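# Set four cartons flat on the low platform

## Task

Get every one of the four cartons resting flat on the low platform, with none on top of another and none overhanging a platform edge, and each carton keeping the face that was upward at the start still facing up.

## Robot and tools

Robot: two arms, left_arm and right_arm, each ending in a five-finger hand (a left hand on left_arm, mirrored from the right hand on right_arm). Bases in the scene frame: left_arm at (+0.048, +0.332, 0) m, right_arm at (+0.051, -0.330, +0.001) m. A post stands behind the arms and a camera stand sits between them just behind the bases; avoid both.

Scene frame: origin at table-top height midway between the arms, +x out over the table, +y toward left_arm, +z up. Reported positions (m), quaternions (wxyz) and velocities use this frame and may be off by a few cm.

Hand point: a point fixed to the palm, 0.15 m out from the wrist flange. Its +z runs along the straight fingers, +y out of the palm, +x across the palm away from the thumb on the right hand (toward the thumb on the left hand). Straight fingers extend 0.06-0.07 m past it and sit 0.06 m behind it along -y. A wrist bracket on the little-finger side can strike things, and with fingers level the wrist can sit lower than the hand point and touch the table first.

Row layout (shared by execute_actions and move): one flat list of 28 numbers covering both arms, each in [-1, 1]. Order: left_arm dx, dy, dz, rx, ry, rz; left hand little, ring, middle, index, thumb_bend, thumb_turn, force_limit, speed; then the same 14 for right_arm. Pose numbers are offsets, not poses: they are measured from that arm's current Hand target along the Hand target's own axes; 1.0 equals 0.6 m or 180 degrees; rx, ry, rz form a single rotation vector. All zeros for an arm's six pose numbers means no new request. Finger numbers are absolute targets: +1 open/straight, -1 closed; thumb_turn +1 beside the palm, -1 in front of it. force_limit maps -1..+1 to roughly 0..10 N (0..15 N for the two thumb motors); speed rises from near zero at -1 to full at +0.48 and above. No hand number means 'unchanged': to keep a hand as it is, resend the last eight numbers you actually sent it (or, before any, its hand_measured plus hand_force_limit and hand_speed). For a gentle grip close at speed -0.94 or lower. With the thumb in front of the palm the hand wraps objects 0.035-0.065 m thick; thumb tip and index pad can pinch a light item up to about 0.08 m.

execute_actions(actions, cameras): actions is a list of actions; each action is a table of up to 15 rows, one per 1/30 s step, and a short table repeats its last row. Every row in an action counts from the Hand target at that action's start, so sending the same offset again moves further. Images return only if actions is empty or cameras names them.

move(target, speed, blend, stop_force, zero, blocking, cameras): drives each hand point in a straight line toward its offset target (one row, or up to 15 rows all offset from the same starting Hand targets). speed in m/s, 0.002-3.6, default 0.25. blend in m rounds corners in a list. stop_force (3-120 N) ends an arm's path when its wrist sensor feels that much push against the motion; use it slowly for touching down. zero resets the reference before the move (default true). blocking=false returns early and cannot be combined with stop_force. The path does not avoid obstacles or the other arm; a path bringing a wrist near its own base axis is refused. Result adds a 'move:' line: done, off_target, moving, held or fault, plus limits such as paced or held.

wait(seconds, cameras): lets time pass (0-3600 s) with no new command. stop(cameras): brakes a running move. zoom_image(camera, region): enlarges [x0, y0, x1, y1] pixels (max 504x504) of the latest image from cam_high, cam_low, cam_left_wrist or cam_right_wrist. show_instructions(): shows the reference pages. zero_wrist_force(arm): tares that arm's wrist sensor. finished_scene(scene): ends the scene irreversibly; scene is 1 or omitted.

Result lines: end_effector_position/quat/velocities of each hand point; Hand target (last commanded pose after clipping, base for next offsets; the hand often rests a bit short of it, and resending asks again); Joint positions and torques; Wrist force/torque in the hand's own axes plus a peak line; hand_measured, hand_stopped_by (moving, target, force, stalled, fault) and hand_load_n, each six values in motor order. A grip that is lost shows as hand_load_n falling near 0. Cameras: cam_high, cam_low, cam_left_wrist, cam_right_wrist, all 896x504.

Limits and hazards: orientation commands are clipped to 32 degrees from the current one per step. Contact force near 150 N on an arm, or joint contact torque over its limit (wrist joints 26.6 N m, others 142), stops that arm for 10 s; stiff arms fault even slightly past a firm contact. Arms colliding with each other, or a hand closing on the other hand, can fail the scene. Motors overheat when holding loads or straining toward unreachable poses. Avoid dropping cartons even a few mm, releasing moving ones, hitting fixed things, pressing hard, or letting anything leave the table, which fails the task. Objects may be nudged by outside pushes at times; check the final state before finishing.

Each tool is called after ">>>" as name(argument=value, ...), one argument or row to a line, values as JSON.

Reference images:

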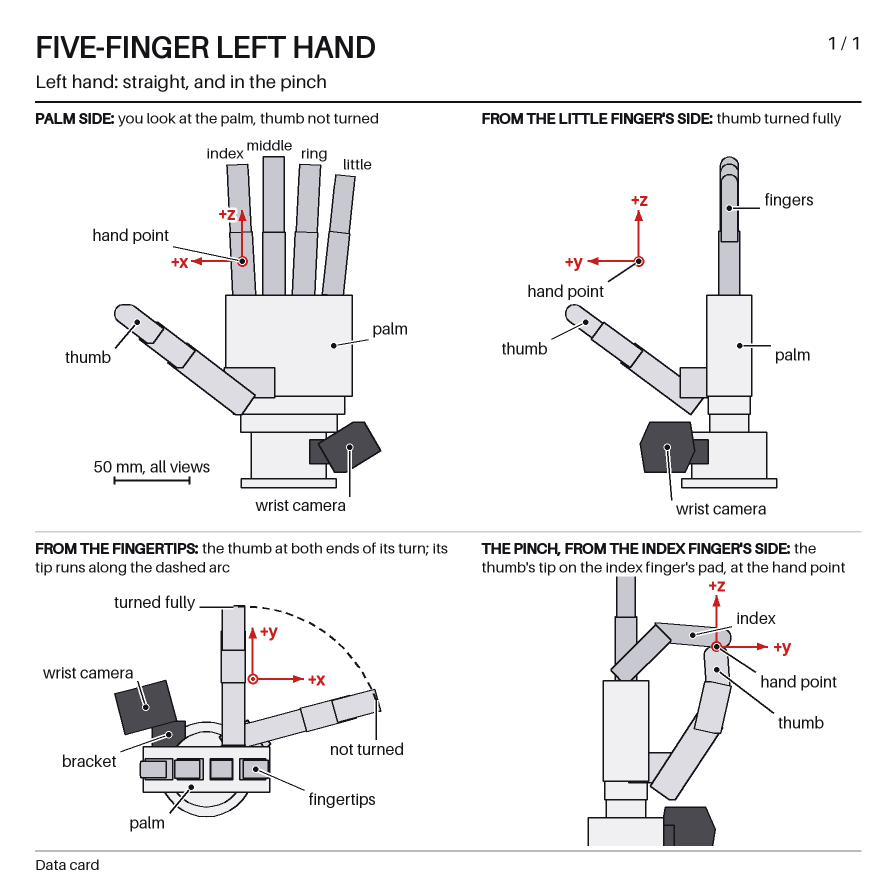

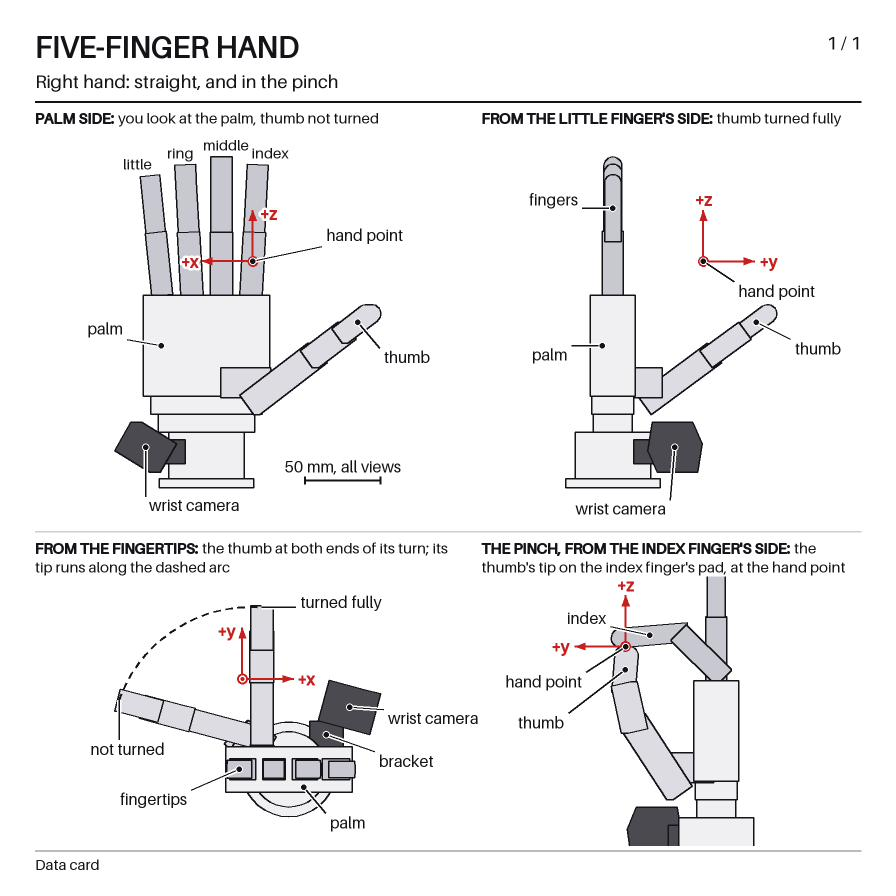

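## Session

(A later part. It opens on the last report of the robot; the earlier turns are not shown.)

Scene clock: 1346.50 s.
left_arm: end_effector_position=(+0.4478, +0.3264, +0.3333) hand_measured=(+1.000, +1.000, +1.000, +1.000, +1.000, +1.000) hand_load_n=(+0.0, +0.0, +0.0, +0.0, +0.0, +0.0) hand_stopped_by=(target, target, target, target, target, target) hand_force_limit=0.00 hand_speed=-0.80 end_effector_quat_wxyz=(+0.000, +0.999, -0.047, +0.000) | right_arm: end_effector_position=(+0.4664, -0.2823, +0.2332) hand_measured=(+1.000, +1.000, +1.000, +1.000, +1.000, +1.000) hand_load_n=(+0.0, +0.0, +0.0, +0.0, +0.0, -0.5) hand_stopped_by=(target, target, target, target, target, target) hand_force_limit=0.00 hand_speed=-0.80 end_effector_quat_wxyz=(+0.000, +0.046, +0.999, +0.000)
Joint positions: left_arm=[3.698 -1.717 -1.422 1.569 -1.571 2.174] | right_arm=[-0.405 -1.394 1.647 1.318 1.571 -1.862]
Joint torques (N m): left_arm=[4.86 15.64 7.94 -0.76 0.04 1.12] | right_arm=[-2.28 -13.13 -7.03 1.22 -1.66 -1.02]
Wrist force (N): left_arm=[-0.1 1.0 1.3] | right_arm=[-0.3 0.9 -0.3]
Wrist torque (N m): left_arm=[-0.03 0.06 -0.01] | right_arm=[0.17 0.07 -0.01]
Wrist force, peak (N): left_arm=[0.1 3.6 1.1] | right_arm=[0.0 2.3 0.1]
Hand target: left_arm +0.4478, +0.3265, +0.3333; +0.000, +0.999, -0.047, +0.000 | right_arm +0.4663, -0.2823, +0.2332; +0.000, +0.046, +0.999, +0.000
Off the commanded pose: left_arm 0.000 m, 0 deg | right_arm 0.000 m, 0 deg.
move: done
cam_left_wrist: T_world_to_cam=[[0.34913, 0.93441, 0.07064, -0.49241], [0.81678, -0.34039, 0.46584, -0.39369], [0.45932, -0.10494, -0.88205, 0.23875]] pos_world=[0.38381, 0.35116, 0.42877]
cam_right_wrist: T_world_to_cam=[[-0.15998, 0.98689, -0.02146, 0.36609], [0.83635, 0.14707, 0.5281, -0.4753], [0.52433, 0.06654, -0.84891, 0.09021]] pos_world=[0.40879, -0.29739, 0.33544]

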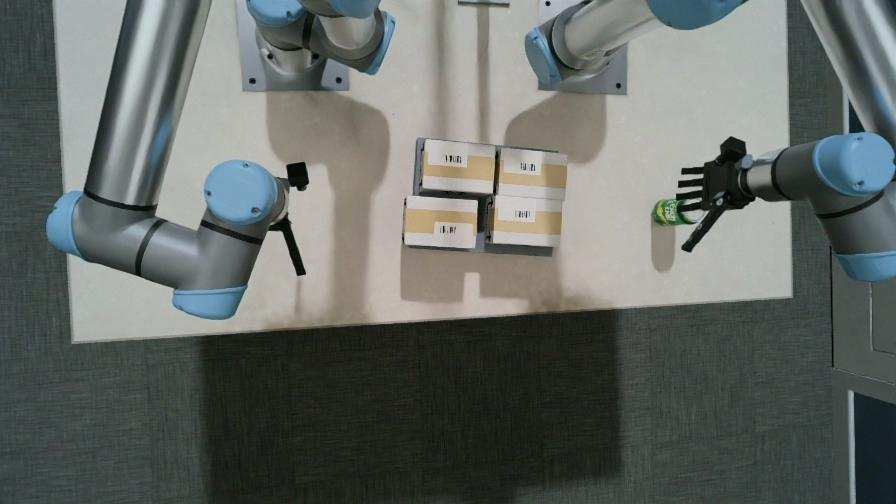

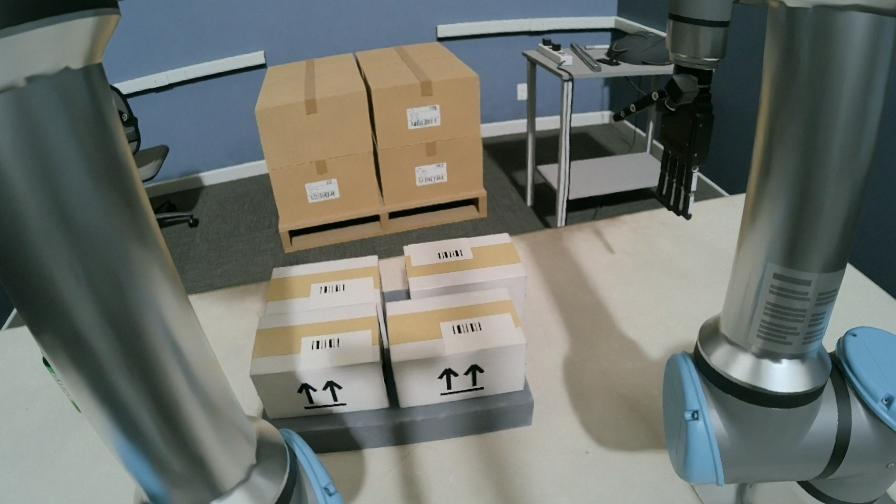

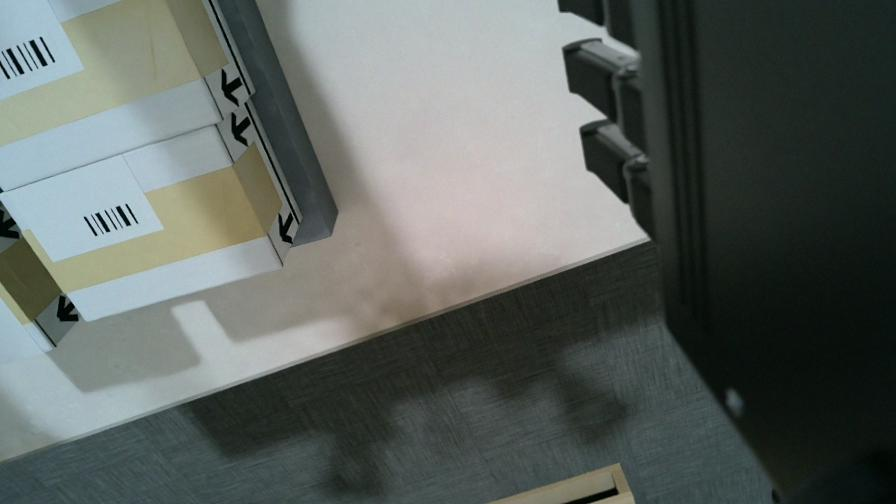

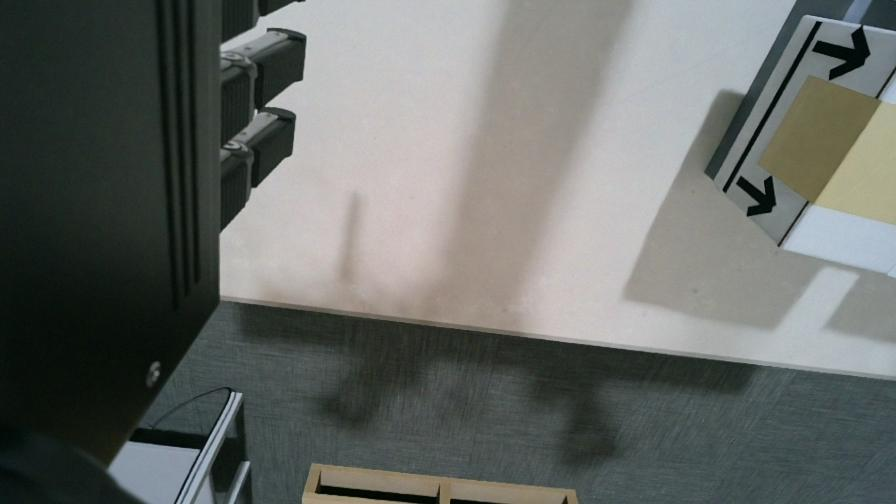

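>>> move(
  target=[
    [0,0,0,0,0,0,1,1,1,1,1,1,0,-0.8,0,0.15,0.1667,0,0,0,1,1,1,1,1,1,0,-0.8],
    [0,0,0,0,0,0,1,1,1,1,1,1,0,-0.8,0,0.3333,0.1667,0,0,0,1,1,1,1,1,1,0,-0.8],
    [0,0,0,0,0,0,1,1,1,1,1,1,0,-0.8,0,0.4141,0.1667,0,0,0,1,1,1,1,1,1,0,-0.8],
  ],
  speed=[0.15, 0.08, 0.03],
  blend=[0.02, 0, 0],
  cameras=["all"],
)

>>> zoom_image(
  camera="cam_high",
  region=[400, 125, 580, 265],
)

Scene clock: 1389.40 s.
left_arm: end_effector_position=(+0.4478, +0.3265, +0.3333) hand_measured=(+1.000, +1.000, +1.000, +1.000, +1.000, +1.000) hand_load_n=(+0.0, +0.0, +0.0, +0.0, +0.0, +0.0) hand_stopped_by=(target, target, target, target, target, target) hand_force_limit=0.00 hand_speed=-0.80 end_effector_quat_wxyz=(+0.000, +0.999, -0.047, +0.000) | right_arm: end_effector_position=(+0.4892, -0.0347, +0.1331) hand_measured=(+1.000, +1.000, +1.000, +1.000, +1.000, +1.000) hand_load_n=(+0.0, +0.0, +0.0, +0.0, +0.0, +0.0) hand_stopped_by=(target, target, target, target, target, target) hand_force_limit=0.00 hand_speed=-0.80 end_effector_quat_wxyz=(+0.000, +0.046, +0.999, +0.000) end_effector_velocity=(+0.000, -0.002, -0.001) end_effector_angular_velocity=(-0.001, +0.003, +0.001)
Joint positions: left_arm=[3.698 -1.717 -1.422 1.569 -1.571 2.175] | right_arm=[0.225 -1.109 1.529 1.15 1.571 -1.232]
Joint velocities: left_arm=[within noise] | right_arm=[-0.004 0.001 0.003 0 0 -0.005]
Joint torques (N m): left_arm=[5.63 15.11 8.34 -4.26 -2.47 1.12] | right_arm=[-9.88 -49.23 -5.83 2.17 -1.8 -2.93]
Wrist force (N): left_arm=[-0.1 1.1 1.2] | right_arm=[0.1 -0.2 -1.7]
Wrist torque (N m): left_arm=[-0.02 0.06 -0.03] | right_arm=[0.28 0.11 -0.03]
Wrist force, peak (N): left_arm=[0.0 1.0 1.5] | right_arm=[-0.1 -3.1 -3.7]
Hand target: left_arm +0.4478, +0.3265, +0.3333; +0.000, +0.999, -0.047, +0.000 | right_arm +0.4892, -0.0349, +0.1332; +0.000, +0.046, +0.999, +0.000
Off the commanded pose: left_arm 0.000 m, 0 deg | right_arm 0.000 m, 0 deg.
move: done
cam_left_wrist: T_world_to_cam=[[0.34918, 0.93439, 0.07069, -0.4925], [0.81684, -0.34048, 0.46566, -0.39349], [0.45917, -0.10486, -0.88214, 0.23888]] pos_world=[0.38371, 0.35126, 0.42877]
cam_right_wrist: T_world_to_cam=[[-0.16004, 0.98688, -0.02132, 0.12334], [0.83653, 0.14706, 0.52781, -0.478], [0.52402, 0.06663, -0.8491, -0.02306]] pos_world=[0.43169, -0.04989, 0.23534]

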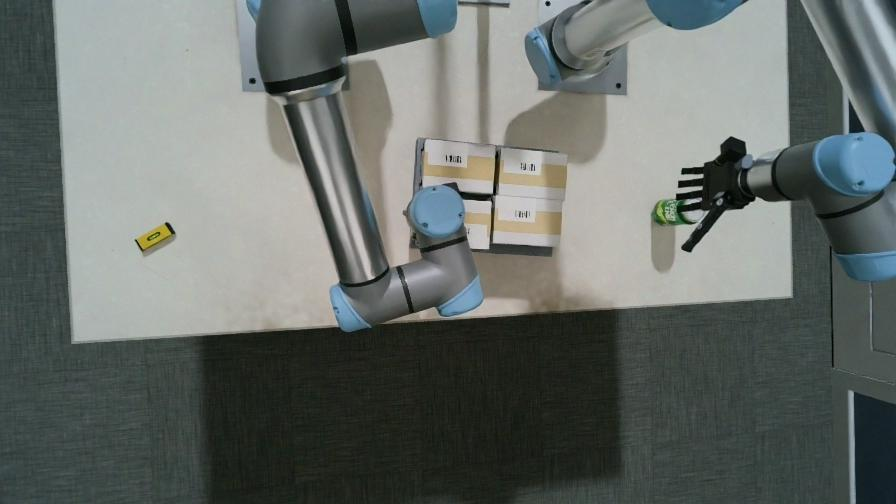

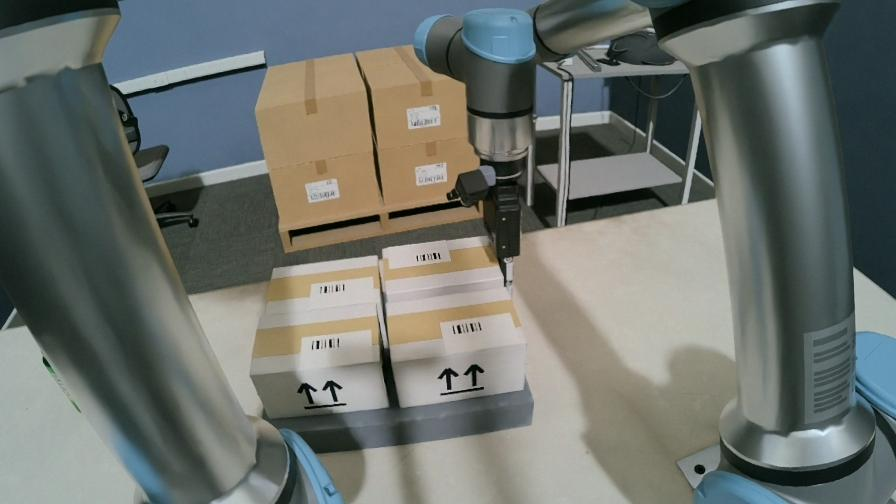

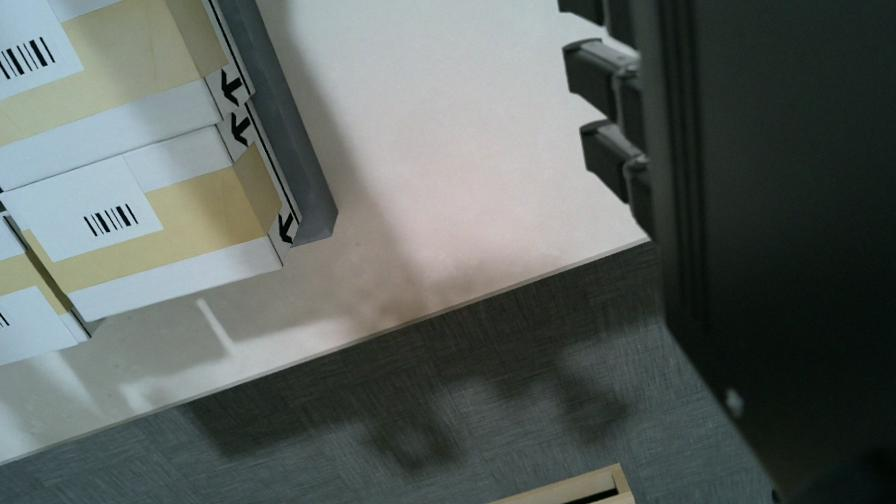

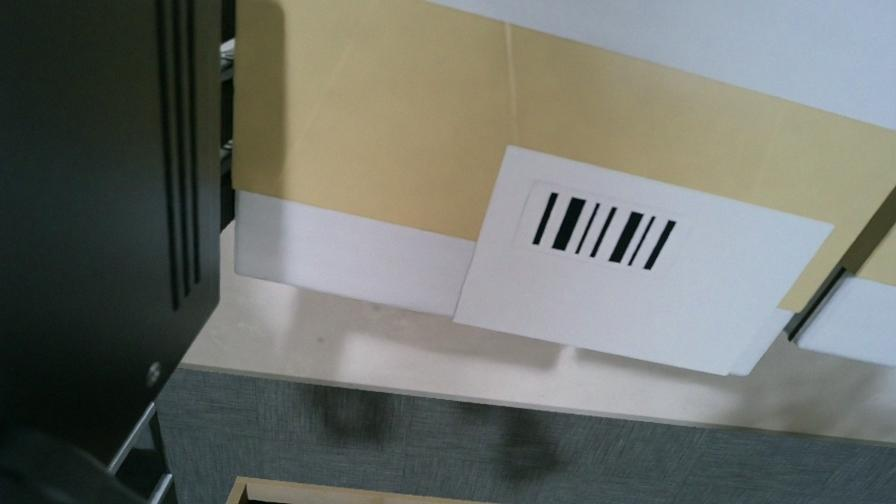

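Scaled by 2.800 from the camera's image (finer frame: 1280x720).

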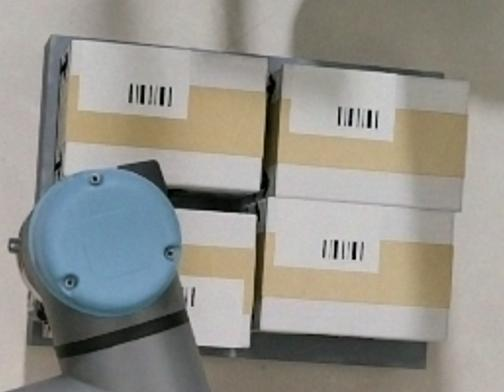

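>>> move(
  target=[
    [0,0,0,0,0,0,1,1,1,1,1,1,0,-0.8,0,-0.05,0,0,0,0,1,1,1,1,1,1,0,-0.8],
    [0,0,0,0,0,0,1,1,1,1,1,1,0,-0.8,0,-0.4,-0.1667,0,0,0,1,1,1,1,1,1,0,-0.8],
  ],
  speed=[0.1, 0.25],
  cameras=["all"],
)

>>> zoom_image(
  camera="cam_high",
  region=[405, 185, 495, 265],
)

>>> zoom_image(
  camera="cam_high",
  region=[400, 125, 580, 265],
)

>>> zoom_image(
  camera="cam_high",
  region=[490, 135, 580, 265],
)

>>> zoom_image(
  camera="cam_low",
  region=[240, 230, 560, 460],
)

Scene clock: 1401.73 s.
left_arm: end_effector_position=(+0.4478, +0.3265, +0.3333) hand_measured=(+1.000, +1.000, +1.000, +1.000, +1.000, +1.000) hand_load_n=(+0.0, +0.0, +0.0, +0.5, -0.5, +0.0) hand_stopped_by=(target, target, target, target, target, target) hand_force_limit=0.00 hand_speed=-0.80 end_effector_quat_wxyz=(+0.000, +0.999, -0.047, +0.000) | right_arm: end_effector_position=(+0.4672, -0.2738, +0.2332) hand_measured=(+1.000, +1.000, +1.000, +1.000, +1.000, +1.000) hand_load_n=(+0.0, +0.0, +0.0, +0.0, +0.0, +0.0) hand_stopped_by=(target, target, target, target, target, target) hand_force_limit=0.00 hand_speed=-0.80 end_effector_quat_wxyz=(+0.000, +0.046, +0.999, +0.000)
Joint positions: left_arm=[3.698 -1.717 -1.422 1.569 -1.571 2.175] | right_arm=[-0.382 -1.393 1.645 1.318 1.571 -1.839]
Joint torques (N m): left_arm=[5.93 15.96 8.85 -4.2 -1.97 1.07] | right_arm=[-10.14 -11.79 -6.62 1.93 -0.36 -2.25]
Wrist force (N): left_arm=[-0.2 0.9 1.2] | right_arm=[-0.3 1.2 -0.6]
Wrist torque (N m): left_arm=[-0.04 0.09 -0.03] | right_arm=[0.24 0.09 -0.01]
Wrist force, peak (N): left_arm=[-0.1 1.2 1.4] | right_arm=[-0.1 3.0 0.5]
Hand target: left_arm +0.4478, +0.3265, +0.3333; +0.000, +0.999, -0.047, +0.000 | right_arm +0.4671, -0.2739, +0.2332; +0.000, +0.046, +0.999, +0.000
Off the commanded pose: left_arm 0.000 m, 0 deg | right_arm 0.000 m, 0 deg.
move: done
cam_left_wrist: T_world_to_cam=[[0.34918, 0.93439, 0.07069, -0.4925], [0.81684, -0.34048, 0.46566, -0.39349], [0.45917, -0.10486, -0.88214, 0.23888]] pos_world=[0.38371, 0.35126, 0.42877]
cam_right_wrist: T_world_to_cam=[[-0.15997, 0.98689, -0.02148, 0.35783], [0.83631, 0.14706, 0.52817, -0.47723], [0.5244, 0.06653, -0.84887, 0.08918]] pos_world=[0.40959, -0.28889, 0.33544]

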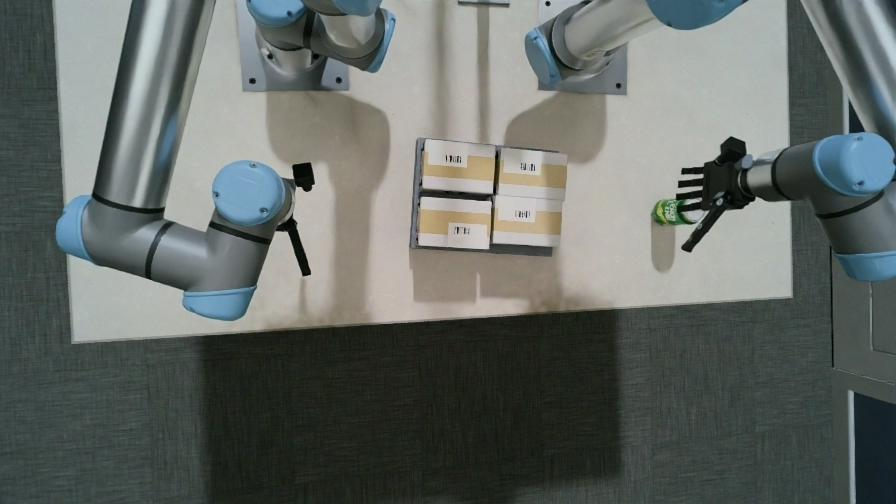

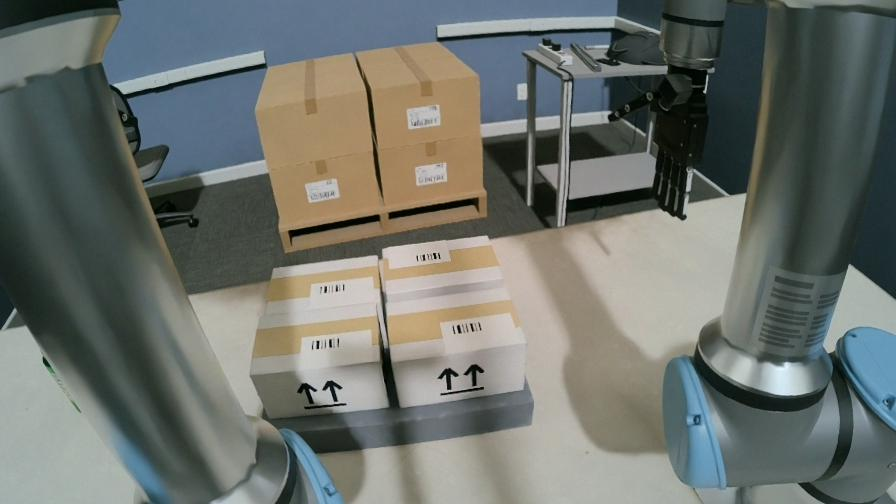

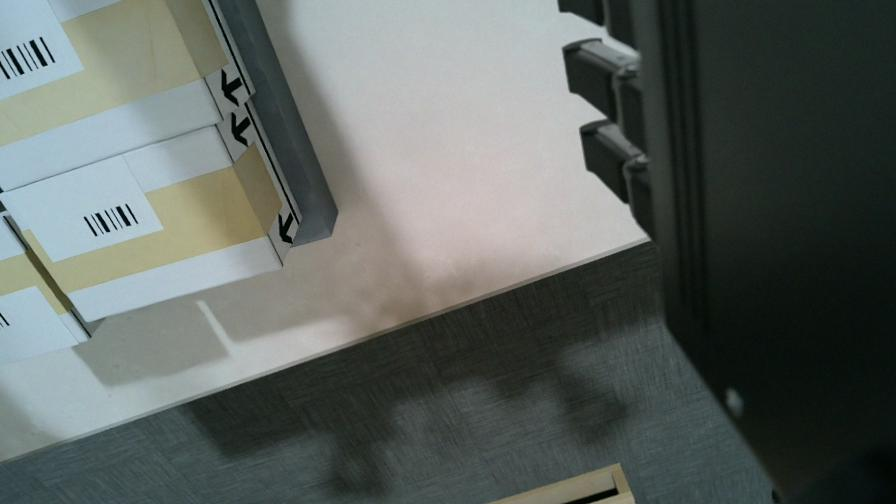

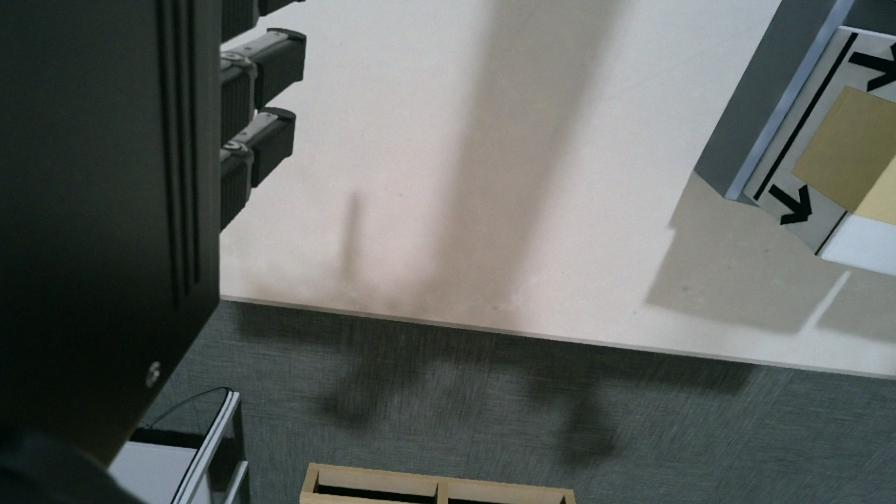

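Scaled by 5.600 from the camera's image (finer frame: 1280x720).

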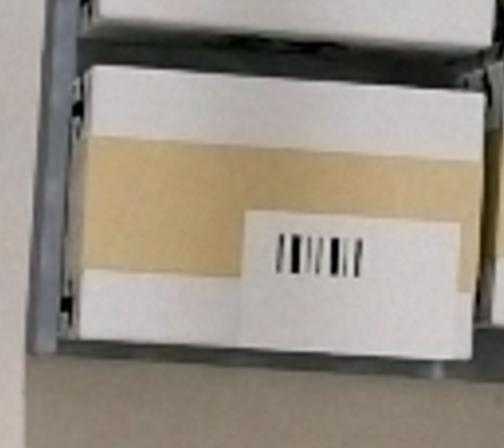

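Scaled by 2.800 from the camera's image (finer frame: 1280x720).

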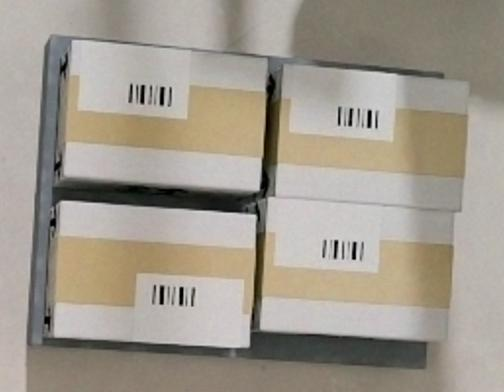

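Scaled by 3.877 from the camera's image (finer frame: 1280x720).

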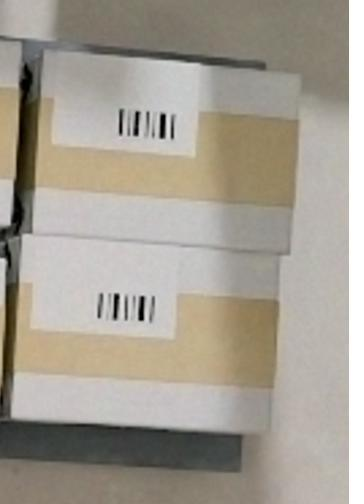

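Scaled by 1.575 from the camera's image (finer frame: 1280x720).

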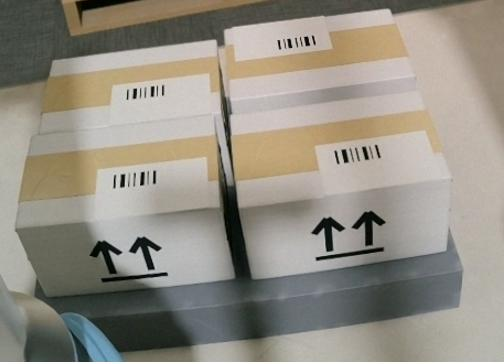

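>>> zoom_image(
  camera="cam_right_wrist",
  region=[680, 100, 896, 280],
)

>>> zoom_image(
  camera="cam_left_wrist",
  region=[140, 0, 360, 280],
)

Scaled by 2.333 from the camera's image (finer frame: 1280x720).

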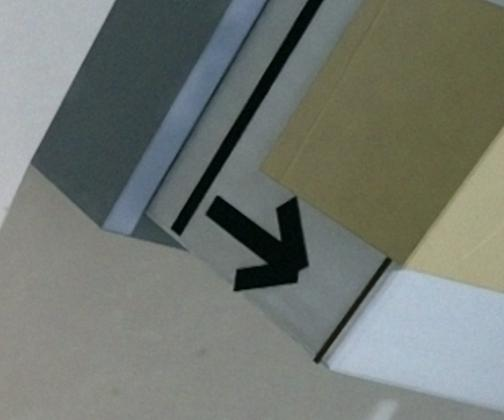

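Scaled by 1.800 from the camera's image (finer frame: 1280x720).

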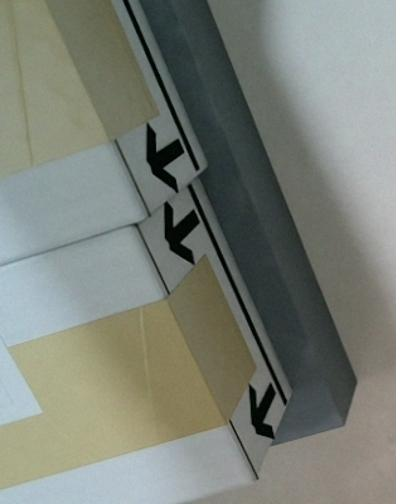

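>>> zoom_image(
  camera="cam_left_wrist",
  region=[230, 80, 350, 260],
)

Scaled by 2.800 from the camera's image (finer frame: 1280x720).

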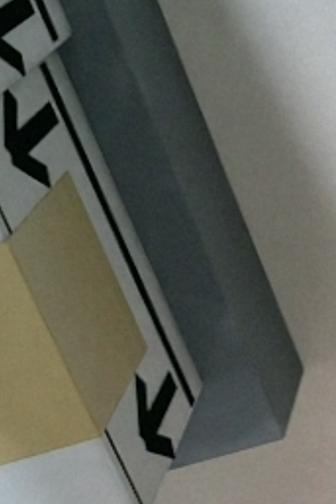

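>>> finished_scene(
)

The scene is finished: the task was done.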